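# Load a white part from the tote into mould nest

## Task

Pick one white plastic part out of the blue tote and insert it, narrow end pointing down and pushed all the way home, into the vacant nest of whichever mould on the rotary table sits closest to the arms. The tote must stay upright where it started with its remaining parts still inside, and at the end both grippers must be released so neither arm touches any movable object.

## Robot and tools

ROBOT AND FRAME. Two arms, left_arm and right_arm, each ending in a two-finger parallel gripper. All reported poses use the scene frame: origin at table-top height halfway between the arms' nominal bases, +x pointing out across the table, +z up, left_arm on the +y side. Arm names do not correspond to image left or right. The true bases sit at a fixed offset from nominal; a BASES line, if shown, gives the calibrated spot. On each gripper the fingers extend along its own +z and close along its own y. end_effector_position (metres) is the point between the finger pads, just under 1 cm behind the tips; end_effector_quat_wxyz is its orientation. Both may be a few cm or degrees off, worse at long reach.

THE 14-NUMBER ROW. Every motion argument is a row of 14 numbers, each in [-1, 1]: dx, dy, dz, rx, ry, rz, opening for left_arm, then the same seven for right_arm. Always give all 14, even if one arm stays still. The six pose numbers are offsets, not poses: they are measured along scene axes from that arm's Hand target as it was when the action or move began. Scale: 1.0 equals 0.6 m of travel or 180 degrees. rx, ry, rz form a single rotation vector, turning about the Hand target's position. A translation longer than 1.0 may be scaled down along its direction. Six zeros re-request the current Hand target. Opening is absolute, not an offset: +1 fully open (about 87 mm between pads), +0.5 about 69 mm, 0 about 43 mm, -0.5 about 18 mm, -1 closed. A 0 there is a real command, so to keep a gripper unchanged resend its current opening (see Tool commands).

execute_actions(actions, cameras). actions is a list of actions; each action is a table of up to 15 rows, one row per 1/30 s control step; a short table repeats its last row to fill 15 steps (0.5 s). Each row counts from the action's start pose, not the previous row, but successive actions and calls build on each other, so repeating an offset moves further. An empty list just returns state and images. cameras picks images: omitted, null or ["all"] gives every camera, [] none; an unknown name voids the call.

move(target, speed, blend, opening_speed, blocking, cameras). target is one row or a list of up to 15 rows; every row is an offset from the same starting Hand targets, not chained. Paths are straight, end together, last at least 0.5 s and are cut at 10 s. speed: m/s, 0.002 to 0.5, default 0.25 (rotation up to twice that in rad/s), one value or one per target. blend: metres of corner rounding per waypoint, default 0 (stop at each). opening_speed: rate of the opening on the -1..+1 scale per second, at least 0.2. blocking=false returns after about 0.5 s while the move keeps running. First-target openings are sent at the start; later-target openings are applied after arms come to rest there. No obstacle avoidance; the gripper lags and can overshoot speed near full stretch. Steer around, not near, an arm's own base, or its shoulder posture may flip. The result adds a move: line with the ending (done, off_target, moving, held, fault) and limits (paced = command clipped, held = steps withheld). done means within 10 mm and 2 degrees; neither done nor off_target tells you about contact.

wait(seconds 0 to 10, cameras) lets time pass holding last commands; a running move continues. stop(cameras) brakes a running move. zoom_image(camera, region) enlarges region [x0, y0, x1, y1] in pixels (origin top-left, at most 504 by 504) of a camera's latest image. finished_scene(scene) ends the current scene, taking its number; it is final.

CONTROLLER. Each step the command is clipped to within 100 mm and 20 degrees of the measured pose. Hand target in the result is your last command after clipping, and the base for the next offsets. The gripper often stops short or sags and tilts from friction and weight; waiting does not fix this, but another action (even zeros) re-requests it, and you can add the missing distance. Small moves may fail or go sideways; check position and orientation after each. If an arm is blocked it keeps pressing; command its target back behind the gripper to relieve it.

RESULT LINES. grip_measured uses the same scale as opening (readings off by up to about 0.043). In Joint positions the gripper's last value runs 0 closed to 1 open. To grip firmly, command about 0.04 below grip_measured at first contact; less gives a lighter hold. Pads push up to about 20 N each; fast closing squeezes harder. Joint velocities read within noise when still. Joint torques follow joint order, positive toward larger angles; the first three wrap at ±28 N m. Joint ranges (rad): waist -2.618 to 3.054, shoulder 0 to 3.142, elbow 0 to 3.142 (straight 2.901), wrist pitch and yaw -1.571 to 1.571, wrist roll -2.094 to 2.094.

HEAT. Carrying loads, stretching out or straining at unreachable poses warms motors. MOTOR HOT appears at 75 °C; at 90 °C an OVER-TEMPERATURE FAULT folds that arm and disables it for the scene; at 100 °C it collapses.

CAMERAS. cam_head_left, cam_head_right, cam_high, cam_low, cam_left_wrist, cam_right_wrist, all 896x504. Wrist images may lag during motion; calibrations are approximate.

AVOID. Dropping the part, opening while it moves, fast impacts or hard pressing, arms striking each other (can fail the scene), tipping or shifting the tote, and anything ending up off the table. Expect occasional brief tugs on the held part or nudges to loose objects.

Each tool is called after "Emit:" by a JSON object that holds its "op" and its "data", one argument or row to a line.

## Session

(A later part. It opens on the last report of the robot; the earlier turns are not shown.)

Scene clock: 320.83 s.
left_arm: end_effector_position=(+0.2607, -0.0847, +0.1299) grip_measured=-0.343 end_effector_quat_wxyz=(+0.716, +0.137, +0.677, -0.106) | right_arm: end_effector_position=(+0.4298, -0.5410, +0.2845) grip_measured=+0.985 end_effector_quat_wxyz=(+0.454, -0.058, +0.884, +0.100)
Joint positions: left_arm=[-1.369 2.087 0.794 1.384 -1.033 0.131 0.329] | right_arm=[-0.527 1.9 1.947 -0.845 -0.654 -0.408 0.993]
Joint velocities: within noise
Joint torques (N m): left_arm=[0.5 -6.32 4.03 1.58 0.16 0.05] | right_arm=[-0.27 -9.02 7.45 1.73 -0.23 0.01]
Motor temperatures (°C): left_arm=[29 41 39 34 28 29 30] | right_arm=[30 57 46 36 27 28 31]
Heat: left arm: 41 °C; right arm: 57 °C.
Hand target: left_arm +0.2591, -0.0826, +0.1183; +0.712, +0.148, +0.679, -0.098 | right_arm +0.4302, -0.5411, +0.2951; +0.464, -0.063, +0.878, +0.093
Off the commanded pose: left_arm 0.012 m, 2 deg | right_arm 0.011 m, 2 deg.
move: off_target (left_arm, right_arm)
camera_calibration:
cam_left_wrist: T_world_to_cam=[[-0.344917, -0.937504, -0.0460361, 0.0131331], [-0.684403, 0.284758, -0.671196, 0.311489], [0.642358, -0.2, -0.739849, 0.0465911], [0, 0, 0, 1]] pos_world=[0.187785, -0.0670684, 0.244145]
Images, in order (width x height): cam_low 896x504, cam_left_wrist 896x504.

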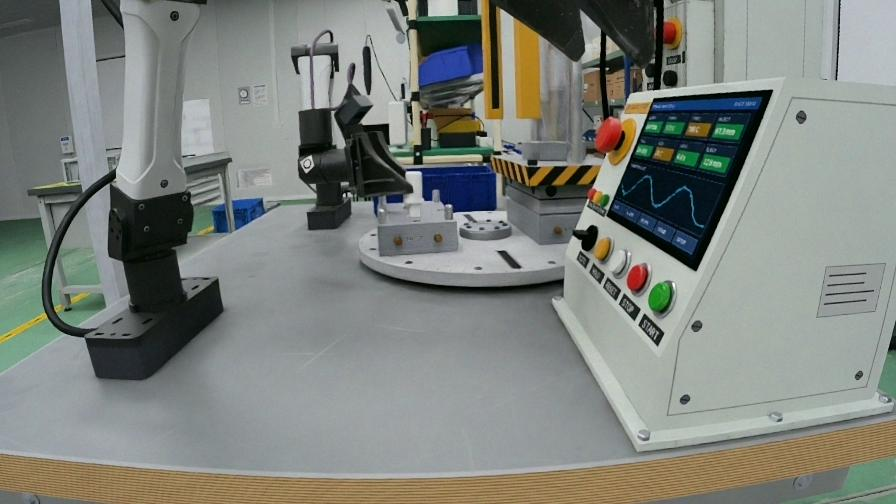

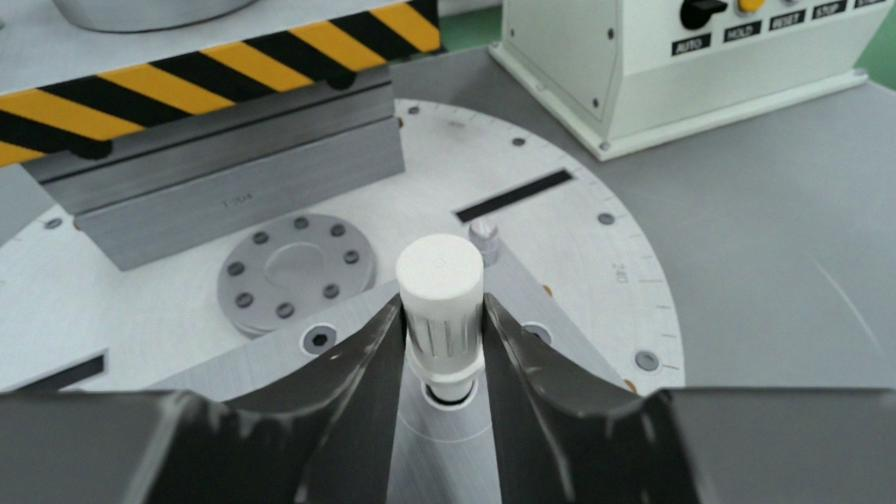

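Emit:
{"op": "move", "data": {
  "target": [-0.0013,0,0.045,0,0,0,-0.6,0,0,0,0,0,0,1],
  "speed": 0.05,
  "cameras": ["cam_left_wrist"]
}}

Emit:
{"op": "move", "data": {
  "target": [0,0,-0.033,0,0,0,-0.6,0,0,0,0,0,0,1],
  "speed": 0.03,
  "cameras": ["cam_low","cam_left_wrist"]
}}

Emit:
{"op": "zoom_image", "data": {
  "camera": "cam_low",
  "region": [385, 145, 445, 225]
}}

Emit:
{"op": "zoom_image", "data": {
  "camera": "cam_left_wrist",
  "region": [370, 330, 530, 450]
}}

Scene clock: 332.00 s.
left_arm: end_effector_position=(+0.2603, -0.0827, +0.1331) grip_measured=-0.343 end_effector_quat_wxyz=(+0.710, +0.152, +0.682, -0.092) | right_arm: end_effector_position=(+0.4298, -0.5410, +0.2845) grip_measured=+0.985 end_effector_quat_wxyz=(+0.454, -0.058, +0.884, +0.100)
Joint positions: left_arm=[-1.369 2.046 0.794 1.299 -1.033 0.132 0.329] | right_arm=[-0.527 1.9 1.947 -0.845 -0.654 -0.408 0.993]
Joint velocities: within noise
Joint torques (N m): left_arm=[0.34 -10.71 5.05 1.42 0.11 0.05] | right_arm=[-0.34 -9.01 7.34 1.74 -0.24 0]
Motor temperatures (°C): left_arm=[29 41 39 34 28 29 30] | right_arm=[30 57 46 36 27 28 31]
Heat: left arm: 41 °C; right arm: 57 °C.
Hand target: left_arm +0.2583, -0.0826, +0.1453; +0.712, +0.148, +0.679, -0.098 | right_arm +0.4302, -0.5411, +0.2951; +0.464, -0.063, +0.878, +0.093
Off the commanded pose: left_arm 0.012 m, 1 deg | right_arm 0.011 m, 2 deg.
move: off_target (left_arm, right_arm)
camera_calibration:
cam_left_wrist: T_world_to_cam=[[-0.345406, -0.934568, -0.085313, 0.0206281], [-0.68972, 0.314453, -0.652231, 0.314133], [0.636381, -0.166442, -0.753204, 0.0556932], [0, 0, 0, 1]] pos_world=[0.188347, -0.0702321, 0.248596]
Images, in order (width x height): cam_left_wrist 896x504.

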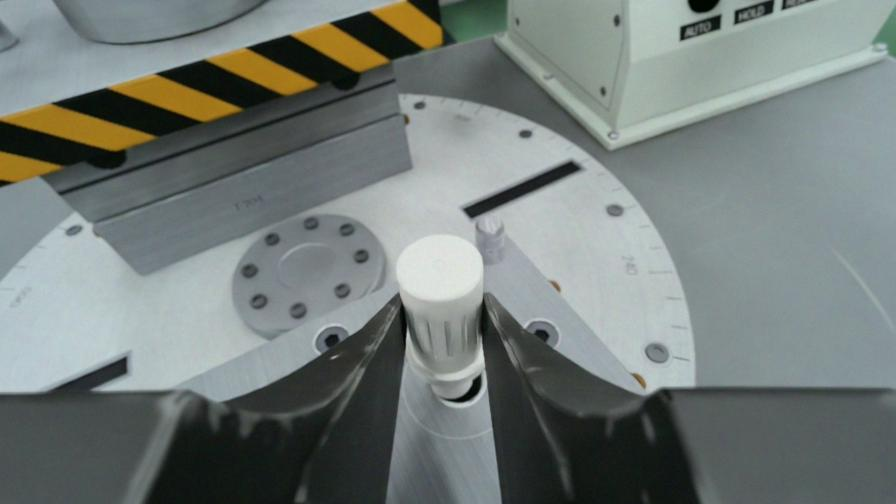

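Scene clock: 333.23 s.
left_arm: end_effector_position=(+0.2606, -0.0841, +0.1354) grip_measured=-0.343 end_effector_quat_wxyz=(+0.715, +0.140, +0.678, -0.103) | right_arm: end_effector_position=(+0.4298, -0.5410, +0.2845) grip_measured=+0.985 end_effector_quat_wxyz=(+0.454, -0.058, +0.884, +0.100)
Joint positions: left_arm=[-1.369 2.061 0.794 1.35 -1.033 0.132 0.329] | right_arm=[-0.527 1.9 1.947 -0.845 -0.654 -0.408 0.993]
Joint velocities: within noise
Joint torques (N m): left_arm=[0.34 -6.45 4.22 1.65 0.13 0.02] | right_arm=[-0.38 -8.96 7.3 1.73 -0.24 0.01]
Motor temperatures (°C): left_arm=[29 41 39 34 28 29 30] | right_arm=[30 57 46 36 27 28 31]
Heat: left arm: 41 °C; right arm: 57 °C.
Hand target: left_arm +0.2583, -0.0826, +0.1255; +0.712, +0.148, +0.679, -0.098 | right_arm +0.4302, -0.5411, +0.2951; +0.464, -0.063, +0.878, +0.093
Off the commanded pose: left_arm 0.010 m, 1 deg | right_arm 0.011 m, 2 deg.
move: off_target (right_arm)
camera_calibration:
cam_left_wrist: T_world_to_cam=[[-0.344925, -0.937074, -0.0540319, 0.0150485], [-0.685168, 0.290711, -0.667857, 0.315133], [0.641538, -0.19334, -0.742326, 0.0518917], [0, 0, 0, 1]] pos_world=[0.187819, -0.0674782, 0.249797]
Images, in order (width x height): cam_low 896x504, cam_left_wrist 896x504.

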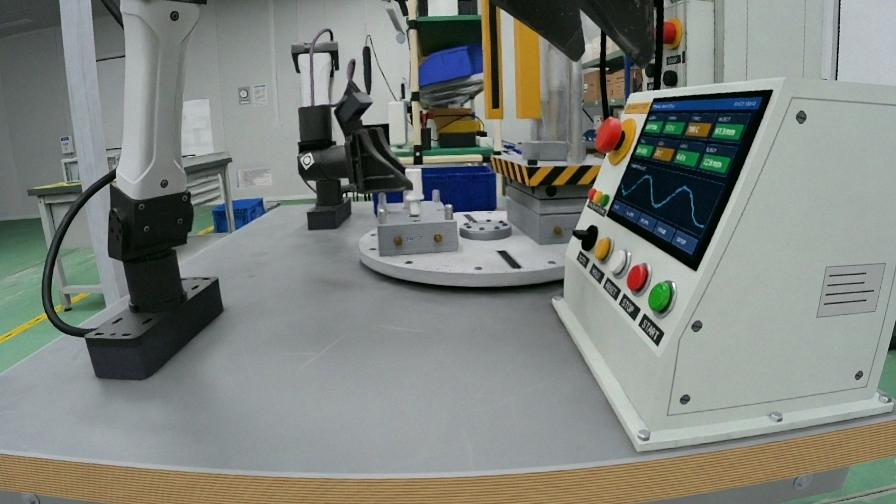

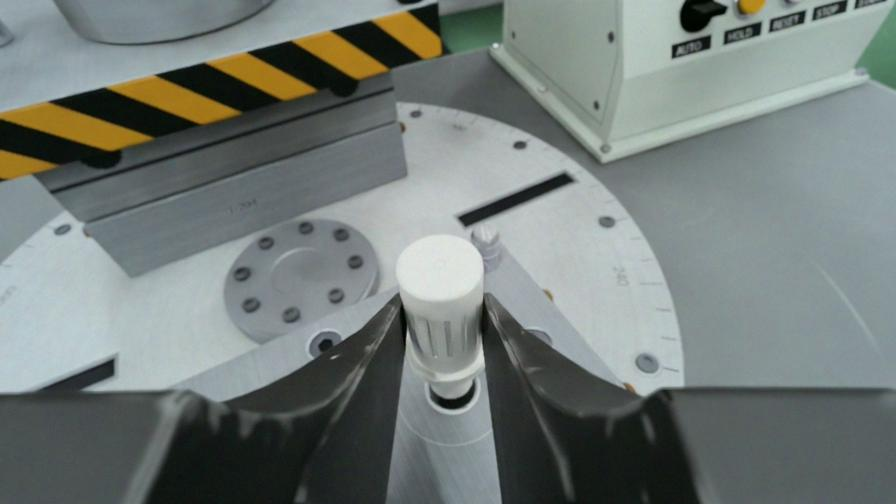

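Scaled by 6.300 from the camera's 896x504 image, which has a finer 1280x720 frame.

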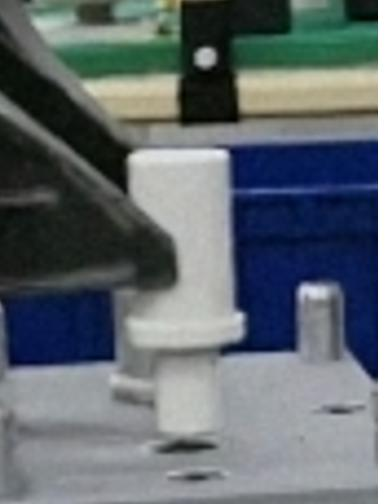

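Scaled by 3.150 from the camera's 896x504 image, which has a finer 1280x720 frame.

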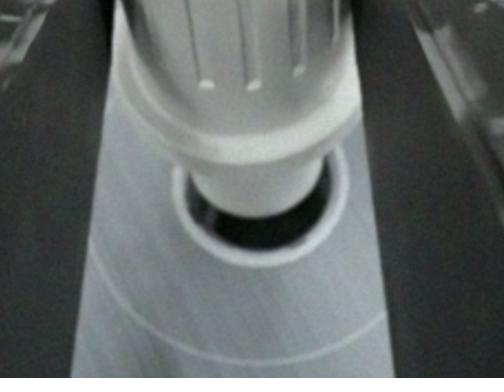

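Emit:
{"op": "move", "data": {
  "target": [-0.0067,0.0015,0,0,0,0,-0.6,0,0,0,0,0,0,1],
  "speed": 0.03,
  "cameras": ["cam_low","cam_left_wrist"]
}}

Emit:
{"op": "zoom_image", "data": {
  "camera": "cam_low",
  "region": [385, 145, 445, 225]
}}

Emit:
{"op": "zoom_image", "data": {
  "camera": "cam_left_wrist",
  "region": [370, 330, 530, 450]
}}

Scene clock: 345.37 s.
left_arm: end_effector_position=(+0.2581, -0.0836, +0.1339) grip_measured=-0.343 end_effector_quat_wxyz=(+0.714, +0.143, +0.677, -0.104) | right_arm: end_effector_position=(+0.4298, -0.5410, +0.2845) grip_measured=+0.985 end_effector_quat_wxyz=(+0.454, -0.058, +0.884, +0.100)
Joint positions: left_arm=[-1.374 2.061 0.786 1.355 -1.033 0.132 0.329] | right_arm=[-0.527 1.9 1.947 -0.845 -0.654 -0.408 0.993]
Joint velocities: within noise
Joint torques (N m): left_arm=[-0.13 -6.64 4.3 1.65 0.02 0.05] | right_arm=[-0.32 -9.02 7.41 1.74 -0.22 0.02]
Motor temperatures (°C): left_arm=[29 41 39 34 28 29 30] | right_arm=[30 58 46 36 27 28 31]
Heat: left arm: 41 °C; right arm: 58 °C.
Hand target: left_arm +0.2542, -0.0817, +0.1255; +0.712, +0.148, +0.679, -0.098 | right_arm +0.4302, -0.5411, +0.2951; +0.464, -0.063, +0.878, +0.093
Off the commanded pose: left_arm 0.009 m, 1 deg | right_arm 0.011 m, 2 deg.
move: off_target (right_arm)
camera_calibration:
cam_left_wrist: T_world_to_cam=[[-0.349952, -0.935073, -0.0563157, 0.0163909], [-0.683932, 0.296117, -0.666747, 0.312283], [0.640134, -0.194813, -0.743153, 0.0528388], [0, 0, 0, 1]] pos_world=[0.185493, -0.0668522, 0.248405]
Images, in order (width x height): cam_low 896x504, cam_left_wrist 896x504.

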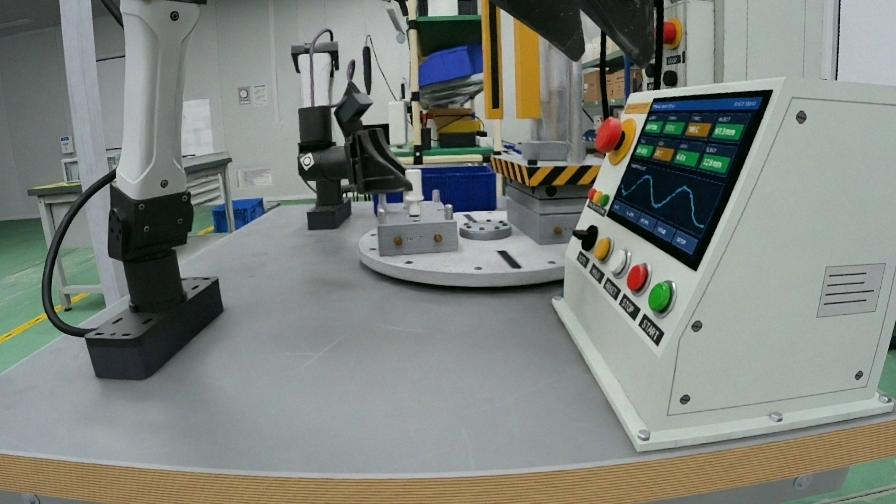

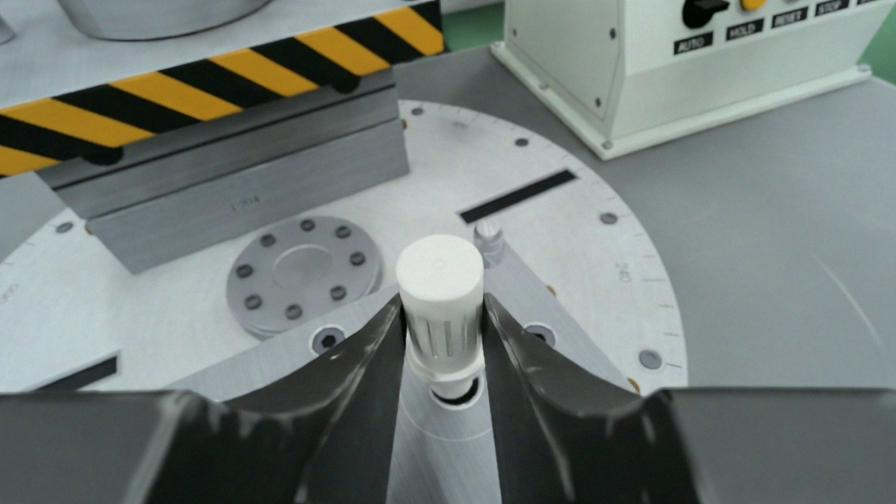

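Scaled by 6.300 from the camera's 896x504 image, which has a finer 1280x720 frame.

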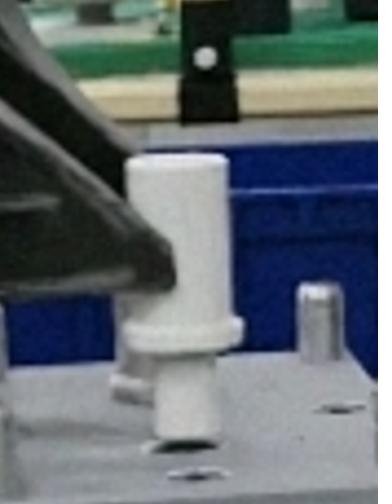

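Scaled by 3.150 from the camera's 896x504 image, which has a finer 1280x720 frame.

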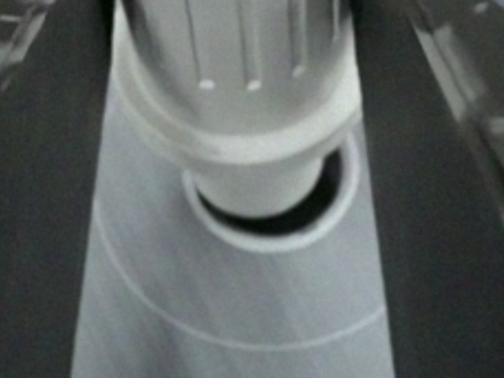

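Emit:
{"op": "move", "data": {
  "target": [0.001,-0.0075,0,0,0,0,-0.6,0,0,0,0,0,0,1],
  "speed": 0.03,
  "cameras": ["cam_low","cam_left_wrist"]
}}

Emit:
{"op": "zoom_image", "data": {
  "camera": "cam_left_wrist",
  "region": [370, 330, 530, 450]
}}

Scene clock: 353.47 s.
left_arm: end_effector_position=(+0.2575, -0.0838, +0.1309) grip_measured=-0.343 end_effector_quat_wxyz=(+0.713, +0.145, +0.678, -0.103) | right_arm: end_effector_position=(+0.4298, -0.5410, +0.2845) grip_measured=+0.985 end_effector_quat_wxyz=(+0.454, -0.058, +0.884, +0.100)
Joint positions: left_arm=[-1.376 2.068 0.786 1.356 -1.033 0.132 0.329] | right_arm=[-0.527 1.9 1.947 -0.845 -0.654 -0.408 0.993]
Joint velocities: within noise
Joint torques (N m): left_arm=[-0.06 -6.39 6.17 1.55 0.02 0.05] | right_arm=[-0.31 -9.1 7.28 1.75 -0.24 -0.01]
Motor temperatures (°C): left_arm=[29 41 39 35 28 29 30] | right_arm=[30 58 46 36 27 28 31]
Heat: left arm: 41 °C; right arm: 58 °C.
Hand target: left_arm +0.2549, -0.0862, +0.1254; +0.712, +0.148, +0.679, -0.098 | right_arm +0.4302, -0.5411, +0.2951; +0.464, -0.063, +0.878, +0.093
Off the commanded pose: left_arm 0.007 m, 1 deg | right_arm 0.011 m, 2 deg.
move: off_target (right_arm)
camera_calibration:
cam_left_wrist: T_world_to_cam=[[-0.351094, -0.934295, -0.061846, 0.0168918], [-0.684396, 0.30114, -0.664016, 0.310128], [0.639011, -0.190805, -0.745156, 0.0518491], [0, 0, 0, 1]] pos_world=[0.185048, -0.067717, 0.24561]
Images, in order (width x height): cam_low 896x504, cam_left_wrist 896x504.

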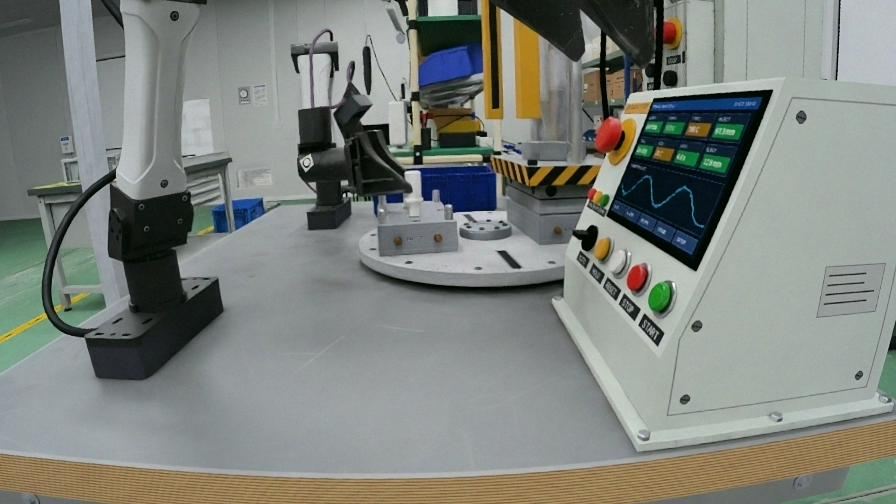

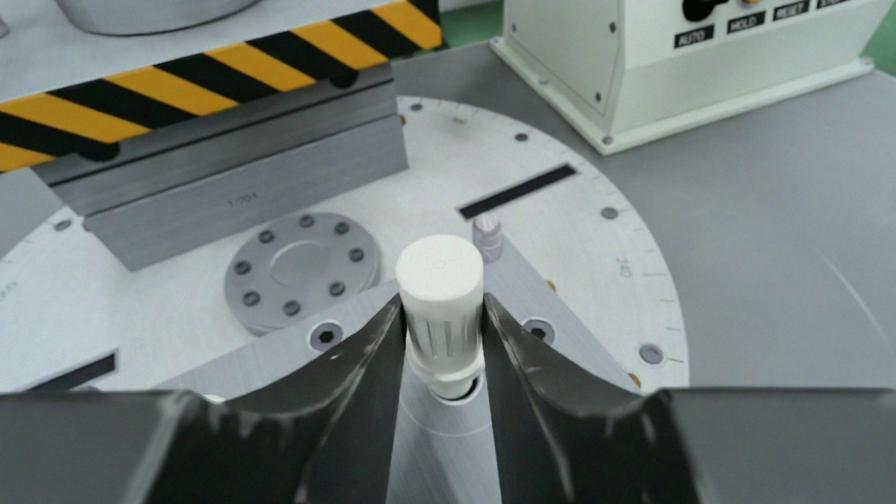

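Scaled by 3.150 from the camera's 896x504 image, which has a finer 1280x720 frame.

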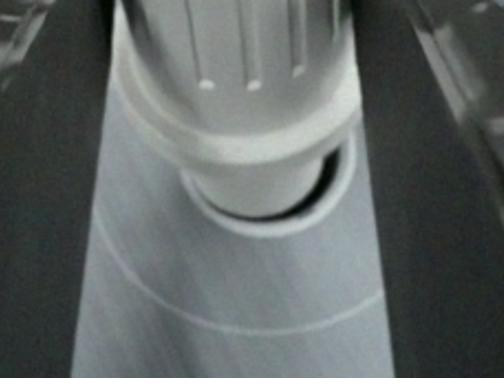

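Emit:
{"op": "move", "data": {
  "target": [0.001,-0.005,0.004,0,0,0,-0.6,0,0,0,0,0,0,1],
  "speed": 0.03,
  "cameras": ["cam_low","cam_left_wrist"]
}}

Emit:
{"op": "zoom_image", "data": {
  "camera": "cam_low",
  "region": [385, 145, 445, 225]
}}

Emit:
{"op": "zoom_image", "data": {
  "camera": "cam_left_wrist",
  "region": [370, 330, 530, 450]
}}

Scene clock: 380.17 s.
left_arm: end_effector_position=(+0.2575, -0.0838, +0.1309) grip_measured=-0.343 end_effector_quat_wxyz=(+0.713, +0.145, +0.678, -0.103) | right_arm: end_effector_position=(+0.4298, -0.5410, +0.2845) grip_measured=+0.985 end_effector_quat_wxyz=(+0.454, -0.058, +0.884, +0.100)
Joint positions: left_arm=[-1.376 2.068 0.786 1.356 -1.033 0.132 0.329] | right_arm=[-0.527 1.9 1.947 -0.845 -0.654 -0.408 0.993]
Joint velocities: within noise
Joint torques (N m): left_arm=[-0.06 -6.57 7.53 1.4 0.01 0.05] | right_arm=[-0.42 -8.95 7.34 1.73 -0.24 0]
Motor temperatures (°C): left_arm=[29 42 40 35 27 29 30] | right_arm=[30 58 46 36 27 28 31]
Heat: left arm: 42 °C; right arm: 58 °C.
Hand target: left_arm +0.2555, -0.0892, +0.1279; +0.712, +0.148, +0.679, -0.098 | right_arm +0.4302, -0.5411, +0.2951; +0.464, -0.063, +0.878, +0.093
Off the commanded pose: left_arm 0.007 m, 1 deg | right_arm 0.011 m, 2 deg.
move: off_target (right_arm)
camera_calibration:
cam_left_wrist: T_world_to_cam=[[-0.351094, -0.934295, -0.061846, 0.0168918], [-0.684396, 0.30114, -0.664016, 0.310128], [0.639011, -0.190805, -0.745156, 0.0518491], [0, 0, 0, 1]] pos_world=[0.185048, -0.067717, 0.24561]
Images, in order (width x height): cam_low 896x504, cam_left_wrist 896x504.

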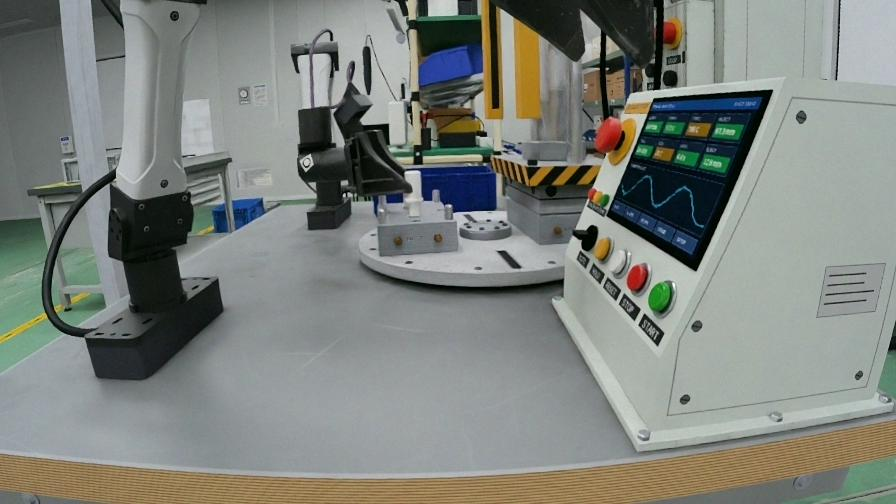

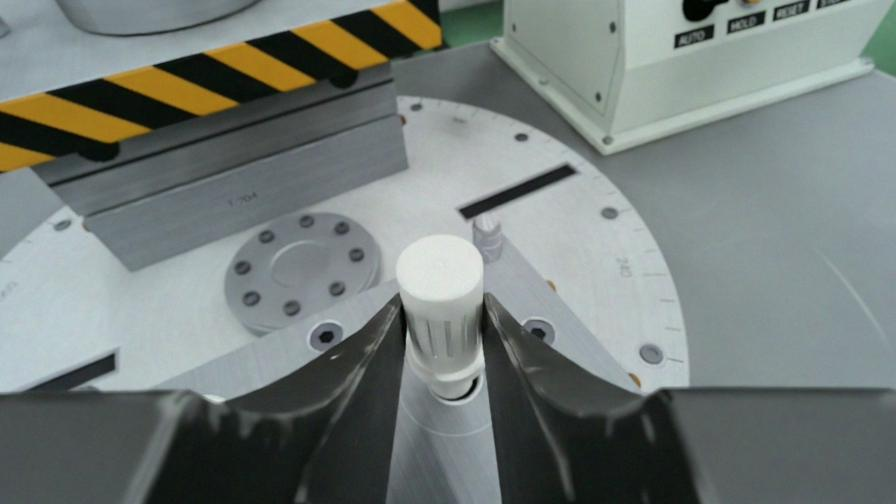

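Scaled by 6.300 from the camera's 896x504 image, which has a finer 1280x720 frame.

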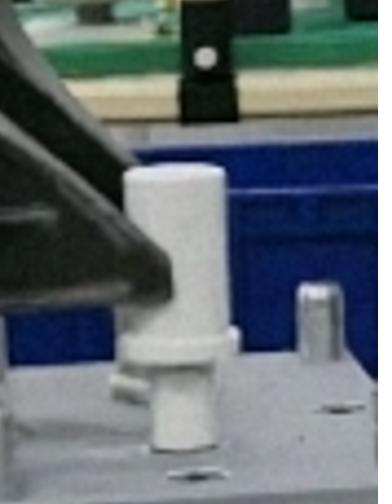

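Scaled by 3.150 from the camera's 896x504 image, which has a finer 1280x720 frame.

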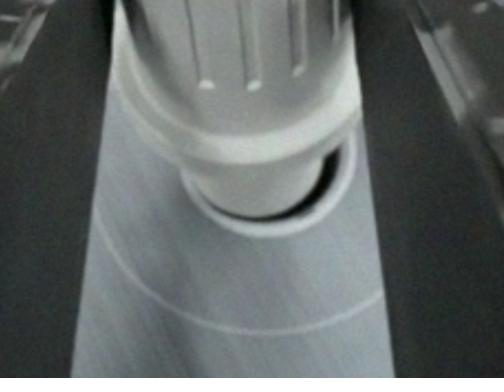

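Emit:
{"op": "move", "data": {
  "target": [0.0015,-0.006,0.003,0,0,0,-0.6,0,0,0,0,0,0,1],
  "speed": 0.03,
  "cameras": ["cam_low","cam_left_wrist"]
}}

Emit:
{"op": "zoom_image", "data": {
  "camera": "cam_left_wrist",
  "region": [370, 330, 530, 450]
}}

Scene clock: 388.37 s.
left_arm: end_effector_position=(+0.2583, -0.0883, +0.1343) grip_measured=-0.343 end_effector_quat_wxyz=(+0.714, +0.144, +0.678, -0.104) | right_arm: end_effector_position=(+0.4298, -0.5410, +0.2845) grip_measured=+0.985 end_effector_quat_wxyz=(+0.454, -0.058, +0.884, +0.100)
Joint positions: left_arm=[-1.376 2.068 0.807 1.341 -1.033 0.132 0.329] | right_arm=[-0.527 1.9 1.947 -0.845 -0.654 -0.408 0.993]
Joint velocities: within noise
Joint torques (N m): left_arm=[0.03 -6.54 7.28 1.39 0.03 0.05] | right_arm=[-0.35 -8.96 7.36 1.72 -0.23 -0.01]
Motor temperatures (°C): left_arm=[29 42 41 35 27 29 30] | right_arm=[30 58 46 36 27 28 31]
Heat: left arm: 42 °C; right arm: 58 °C.
Hand target: left_arm +0.2563, -0.0928, +0.1296; +0.712, +0.148, +0.679, -0.098 | right_arm +0.4302, -0.5411, +0.2951; +0.464, -0.063, +0.878, +0.093
Off the commanded pose: left_arm 0.007 m, 1 deg | right_arm 0.011 m, 2 deg.
move: off_target (right_arm)
camera_calibration:
cam_left_wrist: T_world_to_cam=[[-0.35104, -0.934587, -0.0576051, 0.0126288], [-0.683797, 0.297897, -0.666093, 0.314137], [0.639682, -0.194435, -0.743641, 0.052328], [0, 0, 0, 1]] pos_world=[0.185766, -0.0716034, 0.248885]
Images, in order (width x height): cam_low 896x504, cam_left_wrist 896x504.

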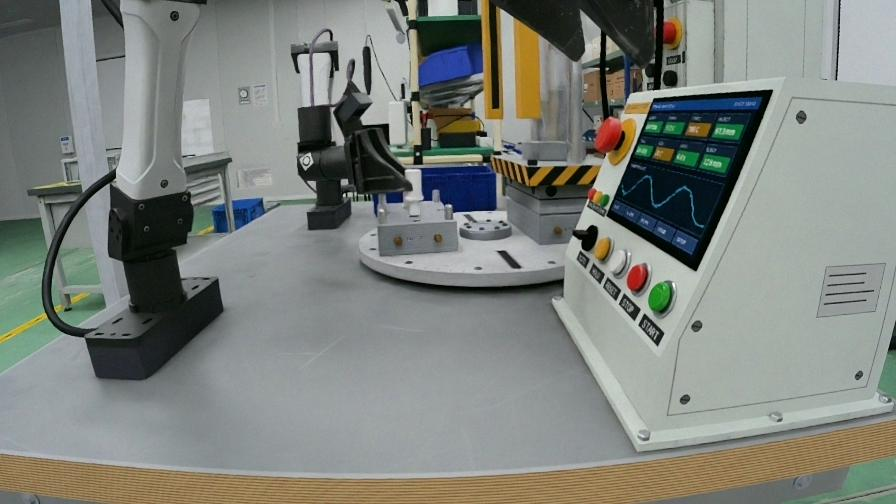

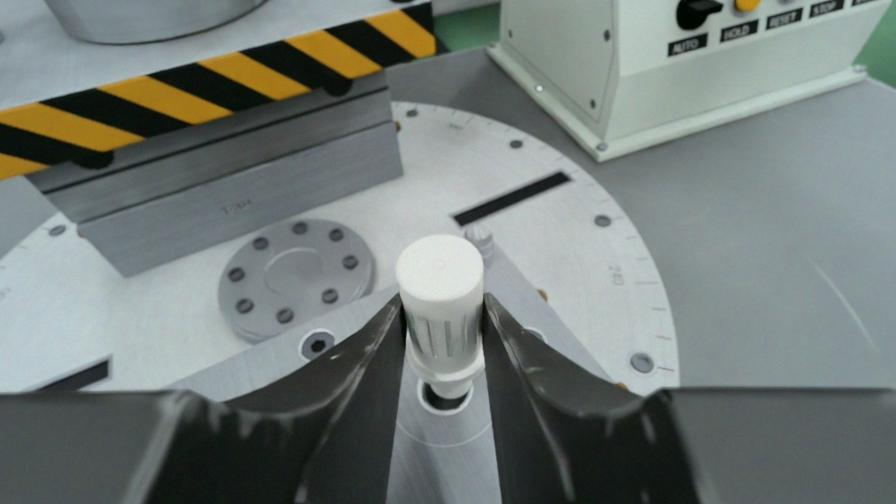

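Scaled by 3.150 from the camera's 896x504 image, which has a finer 1280x720 frame.

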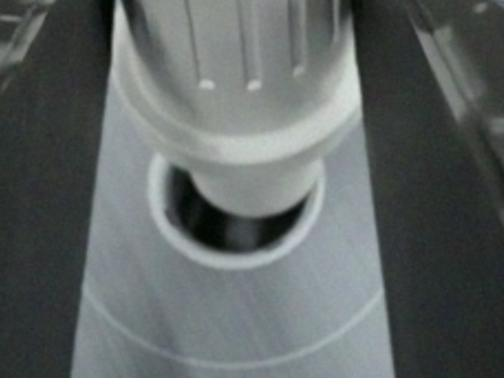

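Emit:
{"op": "move", "data": {
  "target": [0.001,0.0163,0,0,0,0,-0.6,0,0,0,0,0,0,1],
  "speed": 0.03,
  "cameras": ["cam_left_wrist"]
}}

Emit:
{"op": "zoom_image", "data": {
  "camera": "cam_left_wrist",
  "region": [370, 330, 530, 450]
}}

Scene clock: 408.03 s.
left_arm: end_effector_position=(+0.2578, -0.0854, +0.1307) grip_measured=-0.343 end_effector_quat_wxyz=(+0.712, +0.148, +0.679, -0.100) | right_arm: end_effector_position=(+0.4298, -0.5410, +0.2845) grip_measured=+0.985 end_effector_quat_wxyz=(+0.454, -0.058, +0.884, +0.100)
Joint positions: left_arm=[-1.376 2.068 0.795 1.34 -1.033 0.132 0.329] | right_arm=[-0.527 1.9 1.947 -0.845 -0.654 -0.408 0.993]
Joint velocities: within noise
Joint torques (N m): left_arm=[0.57 -8.09 4.37 1.61 0.09 0.04] | right_arm=[-0.27 -9.02 7.32 1.75 -0.24 -0.01]
Motor temperatures (°C): left_arm=[29 42 41 35 27 29 30] | right_arm=[30 58 46 36 27 28 31]
Heat: left arm: 42 °C; right arm: 58 °C.
Hand target: left_arm +0.2569, -0.0830, +0.1296; +0.712, +0.148, +0.679, -0.098 | right_arm +0.4302, -0.5411, +0.2951; +0.464, -0.063, +0.878, +0.093
Off the commanded pose: left_arm 0.003 m, 0 deg | right_arm 0.011 m, 2 deg.
move: off_target (right_arm)
camera_calibration:
cam_left_wrist: T_world_to_cam=[[-0.351184, -0.933807, -0.0683675, 0.0164365], [-0.685313, 0.30611, -0.660789, 0.310932], [0.637978, -0.185206, -0.747451, 0.0522918], [0, 0, 0, 1]] pos_world=[0.185497, -0.0701462, 0.24567]
Images, in order (width x height): cam_left_wrist 896x504.

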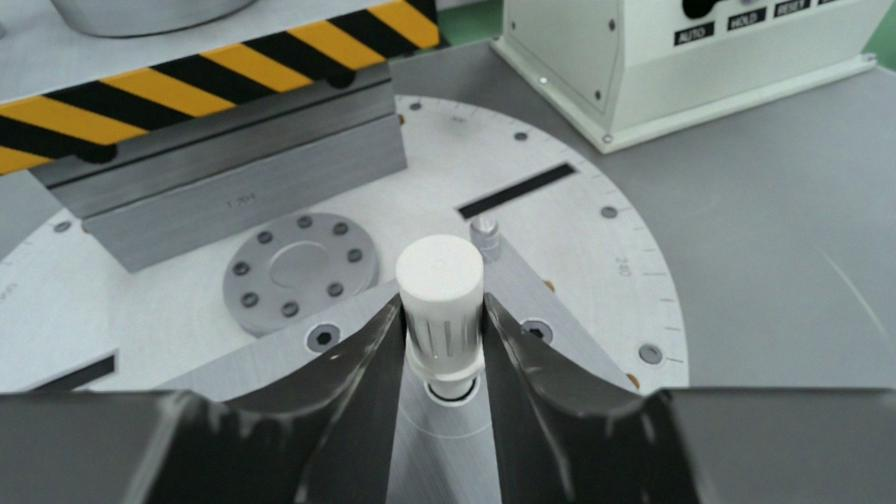

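Scaled by 3.150 from the camera's 896x504 image, which has a finer 1280x720 frame.

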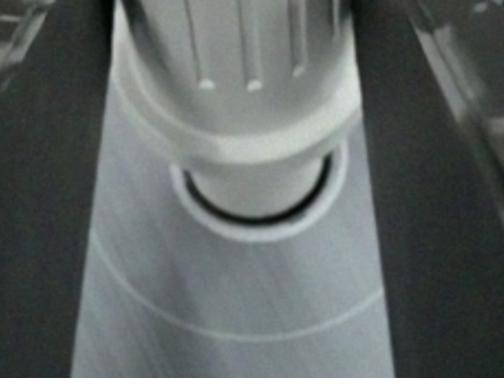

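Emit:
{"op": "move", "data": {
  "target": [0,0,-0.017,0,0,0,-0.6,0,0,0,0,0,0,1],
  "speed": 0.03,
  "cameras": ["cam_low","cam_left_wrist"]
}}

Emit:
{"op": "zoom_image", "data": {
  "camera": "cam_low",
  "region": [385, 145, 445, 225]
}}

Emit:
{"op": "zoom_image", "data": {
  "camera": "cam_left_wrist",
  "region": [370, 330, 530, 450]
}}

Scene clock: 415.87 s.
left_arm: end_effector_position=(+0.2580, -0.0861, +0.1302) grip_measured=-0.343 end_effector_quat_wxyz=(+0.715, +0.141, +0.677, -0.106) | right_arm: end_effector_position=(+0.4298, -0.5410, +0.2845) grip_measured=+0.985 end_effector_quat_wxyz=(+0.454, -0.058, +0.884, +0.100)
Joint positions: left_arm=[-1.376 2.083 0.795 1.375 -1.033 0.132 0.329] | right_arm=[-0.527 1.9 1.947 -0.845 -0.654 -0.408 0.993]
Joint velocities: within noise
Joint torques (N m): left_arm=[0.55 -6.37 4.03 1.64 0.11 0.03] | right_arm=[-0.32 -9.01 7.25 1.73 -0.21 0.01]
Motor temperatures (°C): left_arm=[29 43 40 35 27 29 30] | right_arm=[30 59 46 36 27 28 31]
Heat: left arm: 43 °C; right arm: 59 °C.
Hand target: left_arm +0.2570, -0.0830, +0.1194; +0.712, +0.148, +0.679, -0.098 | right_arm +0.4302, -0.5411, +0.2951; +0.464, -0.063, +0.878, +0.093
Off the commanded pose: left_arm 0.011 m, 1 deg | right_arm 0.011 m, 2 deg.
move: off_target (left_arm, right_arm)
camera_calibration:
cam_left_wrist: T_world_to_cam=[[-0.350615, -0.935109, -0.0513874, 0.0133318], [-0.683051, 0.292875, -0.669078, 0.310223], [0.640711, -0.199489, -0.741414, 0.0488974], [0, 0, 0, 1]] pos_world=[0.185243, -0.0686353, 0.244501]
Images, in order (width x height): cam_low 896x504, cam_left_wrist 896x504.

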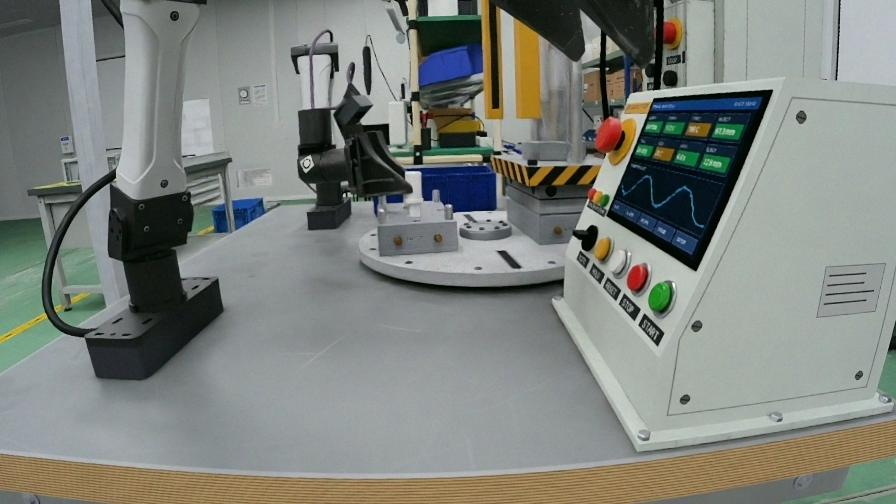

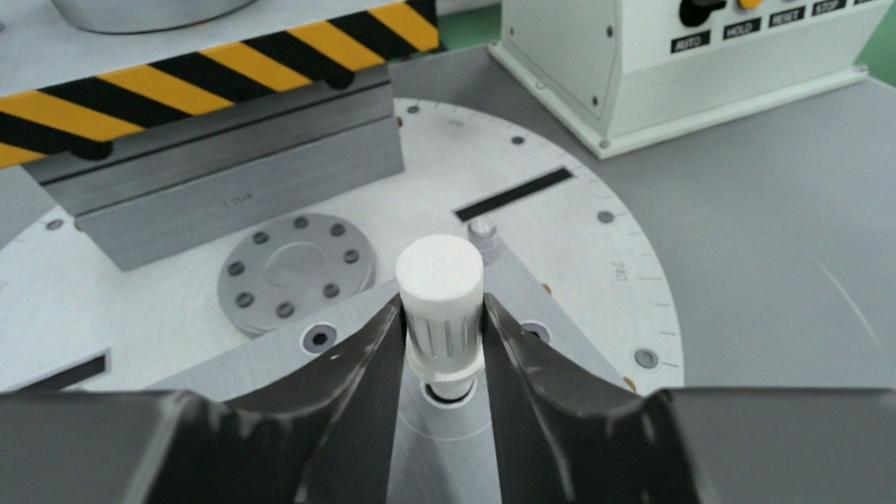

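Scaled by 6.300 from the camera's 896x504 image, which has a finer 1280x720 frame.

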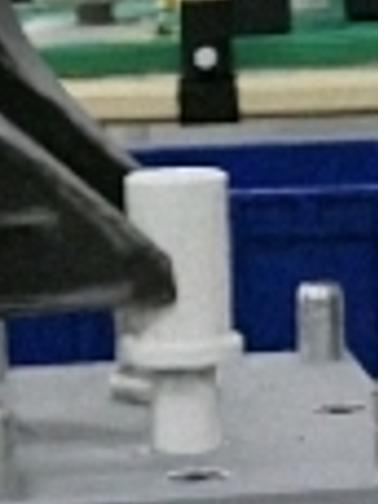

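Scaled by 3.150 from the camera's 896x504 image, which has a finer 1280x720 frame.

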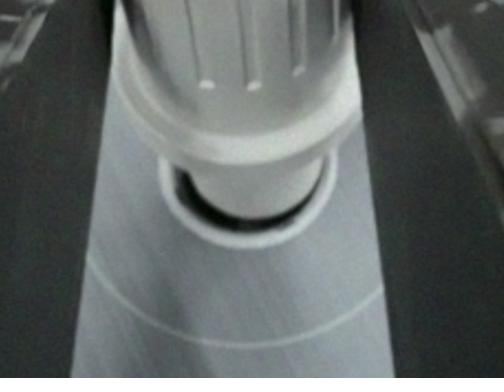

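Emit:
{"op": "move", "data": {
  "target": [
    [-0.0005,0.006,0.008,0,0,0,-0.6,0,0,0,0,0,0,1],
    [-0.0005,0.006,0,0,0,0,-0.6,0,0,0,0,0,0,1]
  ],
  "speed": 0.03,
  "cameras": ["cam_low","cam_left_wrist"]
}}

Emit:
{"op": "zoom_image", "data": {
  "camera": "cam_left_wrist",
  "region": [370, 330, 530, 450]
}}

Scene clock: 425.90 s.
left_arm: end_effector_position=(+0.2573, -0.0831, +0.1281) grip_measured=-0.343 end_effector_quat_wxyz=(+0.714, +0.142, +0.677, -0.106) | right_arm: end_effector_position=(+0.4298, -0.5410, +0.2845) grip_measured=+0.985 end_effector_quat_wxyz=(+0.454, -0.058, +0.884, +0.100)
Joint positions: left_arm=[-1.376 2.083 0.78 1.387 -1.032 0.132 0.329] | right_arm=[-0.527 1.9 1.947 -0.845 -0.654 -0.408 0.993]
Joint velocities: within noise
Joint torques (N m): left_arm=[0.65 -6.84 3.92 1.64 0.1 0.04] | right_arm=[-0.27 -9.11 7.43 1.75 -0.21 0]
Motor temperatures (°C): left_arm=[29 42 40 36 27 29 30] | right_arm=[30 59 46 36 27 28 31]
Heat: left arm: 42 °C; right arm: 59 °C.
Hand target: left_arm +0.2567, -0.0794, +0.1195; +0.712, +0.148, +0.679, -0.098 | right_arm +0.4302, -0.5411, +0.2951; +0.464, -0.063, +0.878, +0.093
Off the commanded pose: left_arm 0.009 m, 1 deg | right_arm 0.011 m, 2 deg.
move: off_target (right_arm)
camera_calibration:
cam_left_wrist: T_world_to_cam=[[-0.352048, -0.934475, -0.0530861, 0.0163649], [-0.68275, 0.295184, -0.66837, 0.307531], [0.640246, -0.199054, -0.741932, 0.0485847], [0, 0, 0, 1]] pos_world=[0.184622, -0.0658143, 0.24246]
Images, in order (width x height): cam_low 896x504, cam_left_wrist 896x504.

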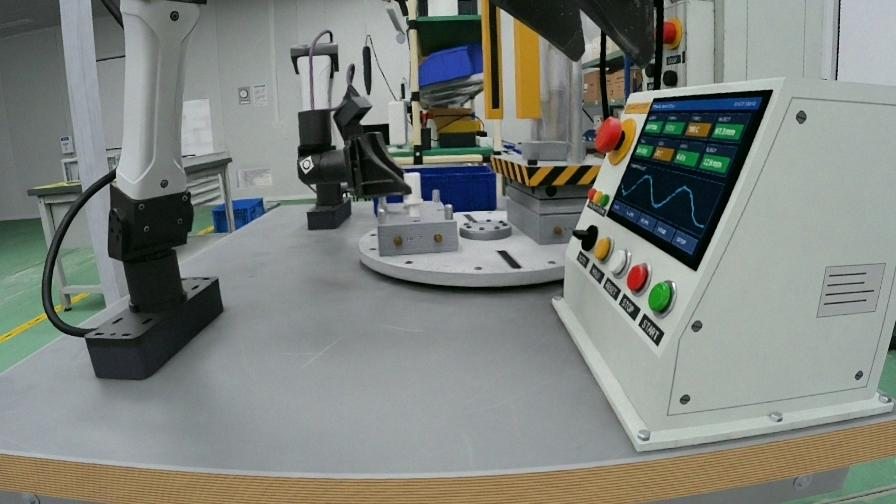

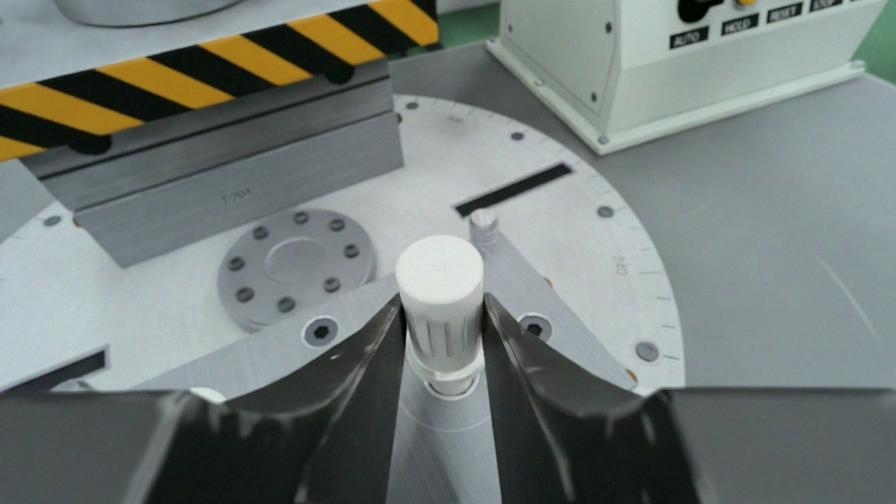

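Scaled by 3.150 from the camera's 896x504 image, which has a finer 1280x720 frame.

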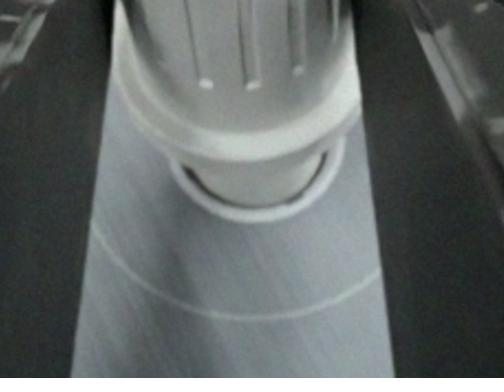

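Emit:
{"op": "move", "data": {
  "target": [0,0,-0.015,0,0,0,-0.6,0,0,0,0,0,0,1],
  "speed": 0.03,
  "cameras": ["cam_low","cam_left_wrist"]
}}

Emit:
{"op": "zoom_image", "data": {
  "camera": "cam_low",
  "region": [385, 145, 445, 225]
}}

Emit:
{"op": "zoom_image", "data": {
  "camera": "cam_left_wrist",
  "region": [370, 330, 530, 450]
}}

Scene clock: 432.77 s.
left_arm: end_effector_position=(+0.2573, -0.0834, +0.1216) grip_measured=-0.343 end_effector_quat_wxyz=(+0.715, +0.140, +0.676, -0.108) | right_arm: end_effector_position=(+0.4298, -0.5410, +0.2845) grip_measured=+0.985 end_effector_quat_wxyz=(+0.454, -0.058, +0.884, +0.100)
Joint positions: left_arm=[-1.376 2.112 0.78 1.422 -1.032 0.132 0.329] | right_arm=[-0.527 1.9 1.947 -0.845 -0.654 -0.408 0.993]
Joint velocities: within noise
Joint torques (N m): left_arm=[0.66 -6.42 3.69 1.6 0.1 0.04] | right_arm=[-0.42 -9.07 7.31 1.74 -0.21 -0.03]
Motor temperatures (°C): left_arm=[29 42 40 36 27 29 30] | right_arm=[30 59 47 36 27 28 31]
Heat: left arm: 42 °C; right arm: 59 °C.
Hand target: left_arm +0.2566, -0.0793, +0.1103; +0.712, +0.148, +0.679, -0.098 | right_arm +0.4302, -0.5411, +0.2951; +0.464, -0.063, +0.878, +0.093
Off the commanded pose: left_arm 0.012 m, 1 deg | right_arm 0.011 m, 2 deg.
move: off_target (left_arm, right_arm)
camera_calibration:
cam_left_wrist: T_world_to_cam=[[-0.351998, -0.934742, -0.048519, 0.0152297], [-0.682101, 0.291668, -0.670573, 0.303098], [0.640964, -0.202946, -0.740255, 0.0429831], [0, 0, 0, 1]] pos_world=[0.184553, -0.0654447, 0.235807]
Images, in order (width x height): cam_low 896x504, cam_left_wrist 896x504.

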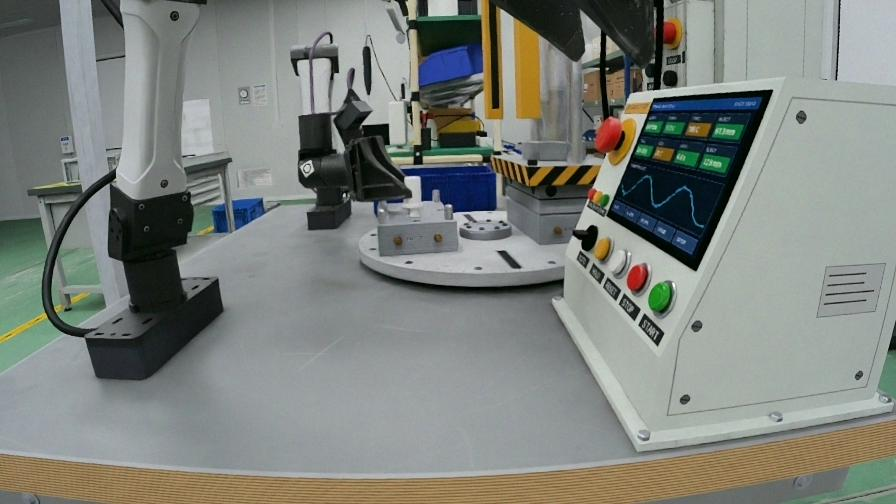

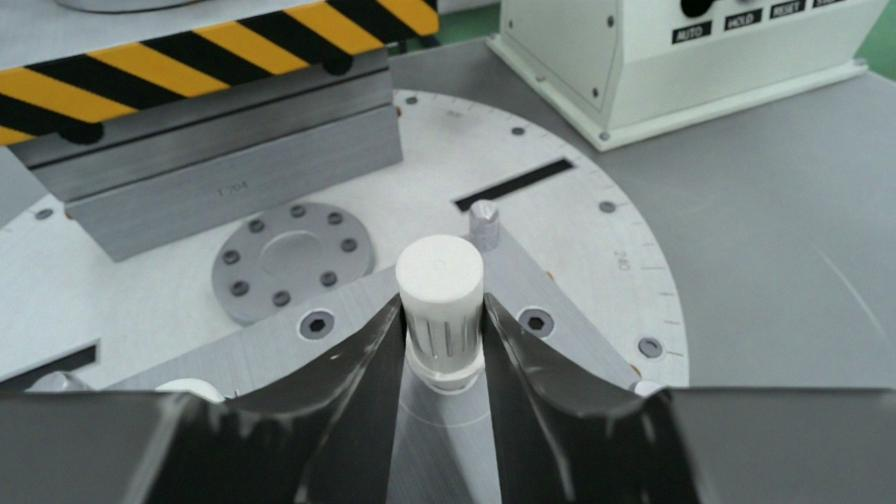

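Scaled by 6.300 from the camera's 896x504 image, which has a finer 1280x720 frame.

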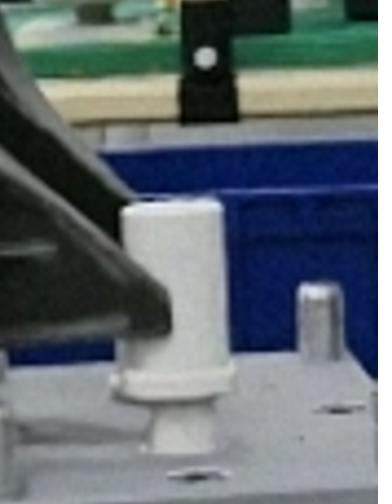

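Scaled by 3.150 from the camera's 896x504 image, which has a finer 1280x720 frame.

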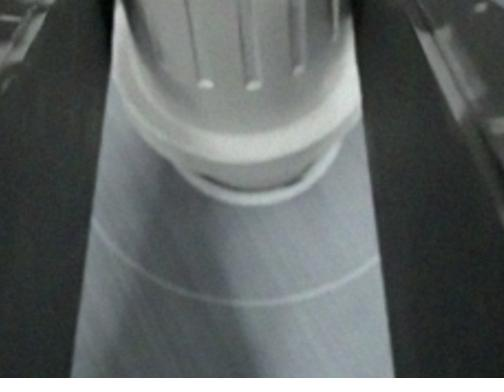

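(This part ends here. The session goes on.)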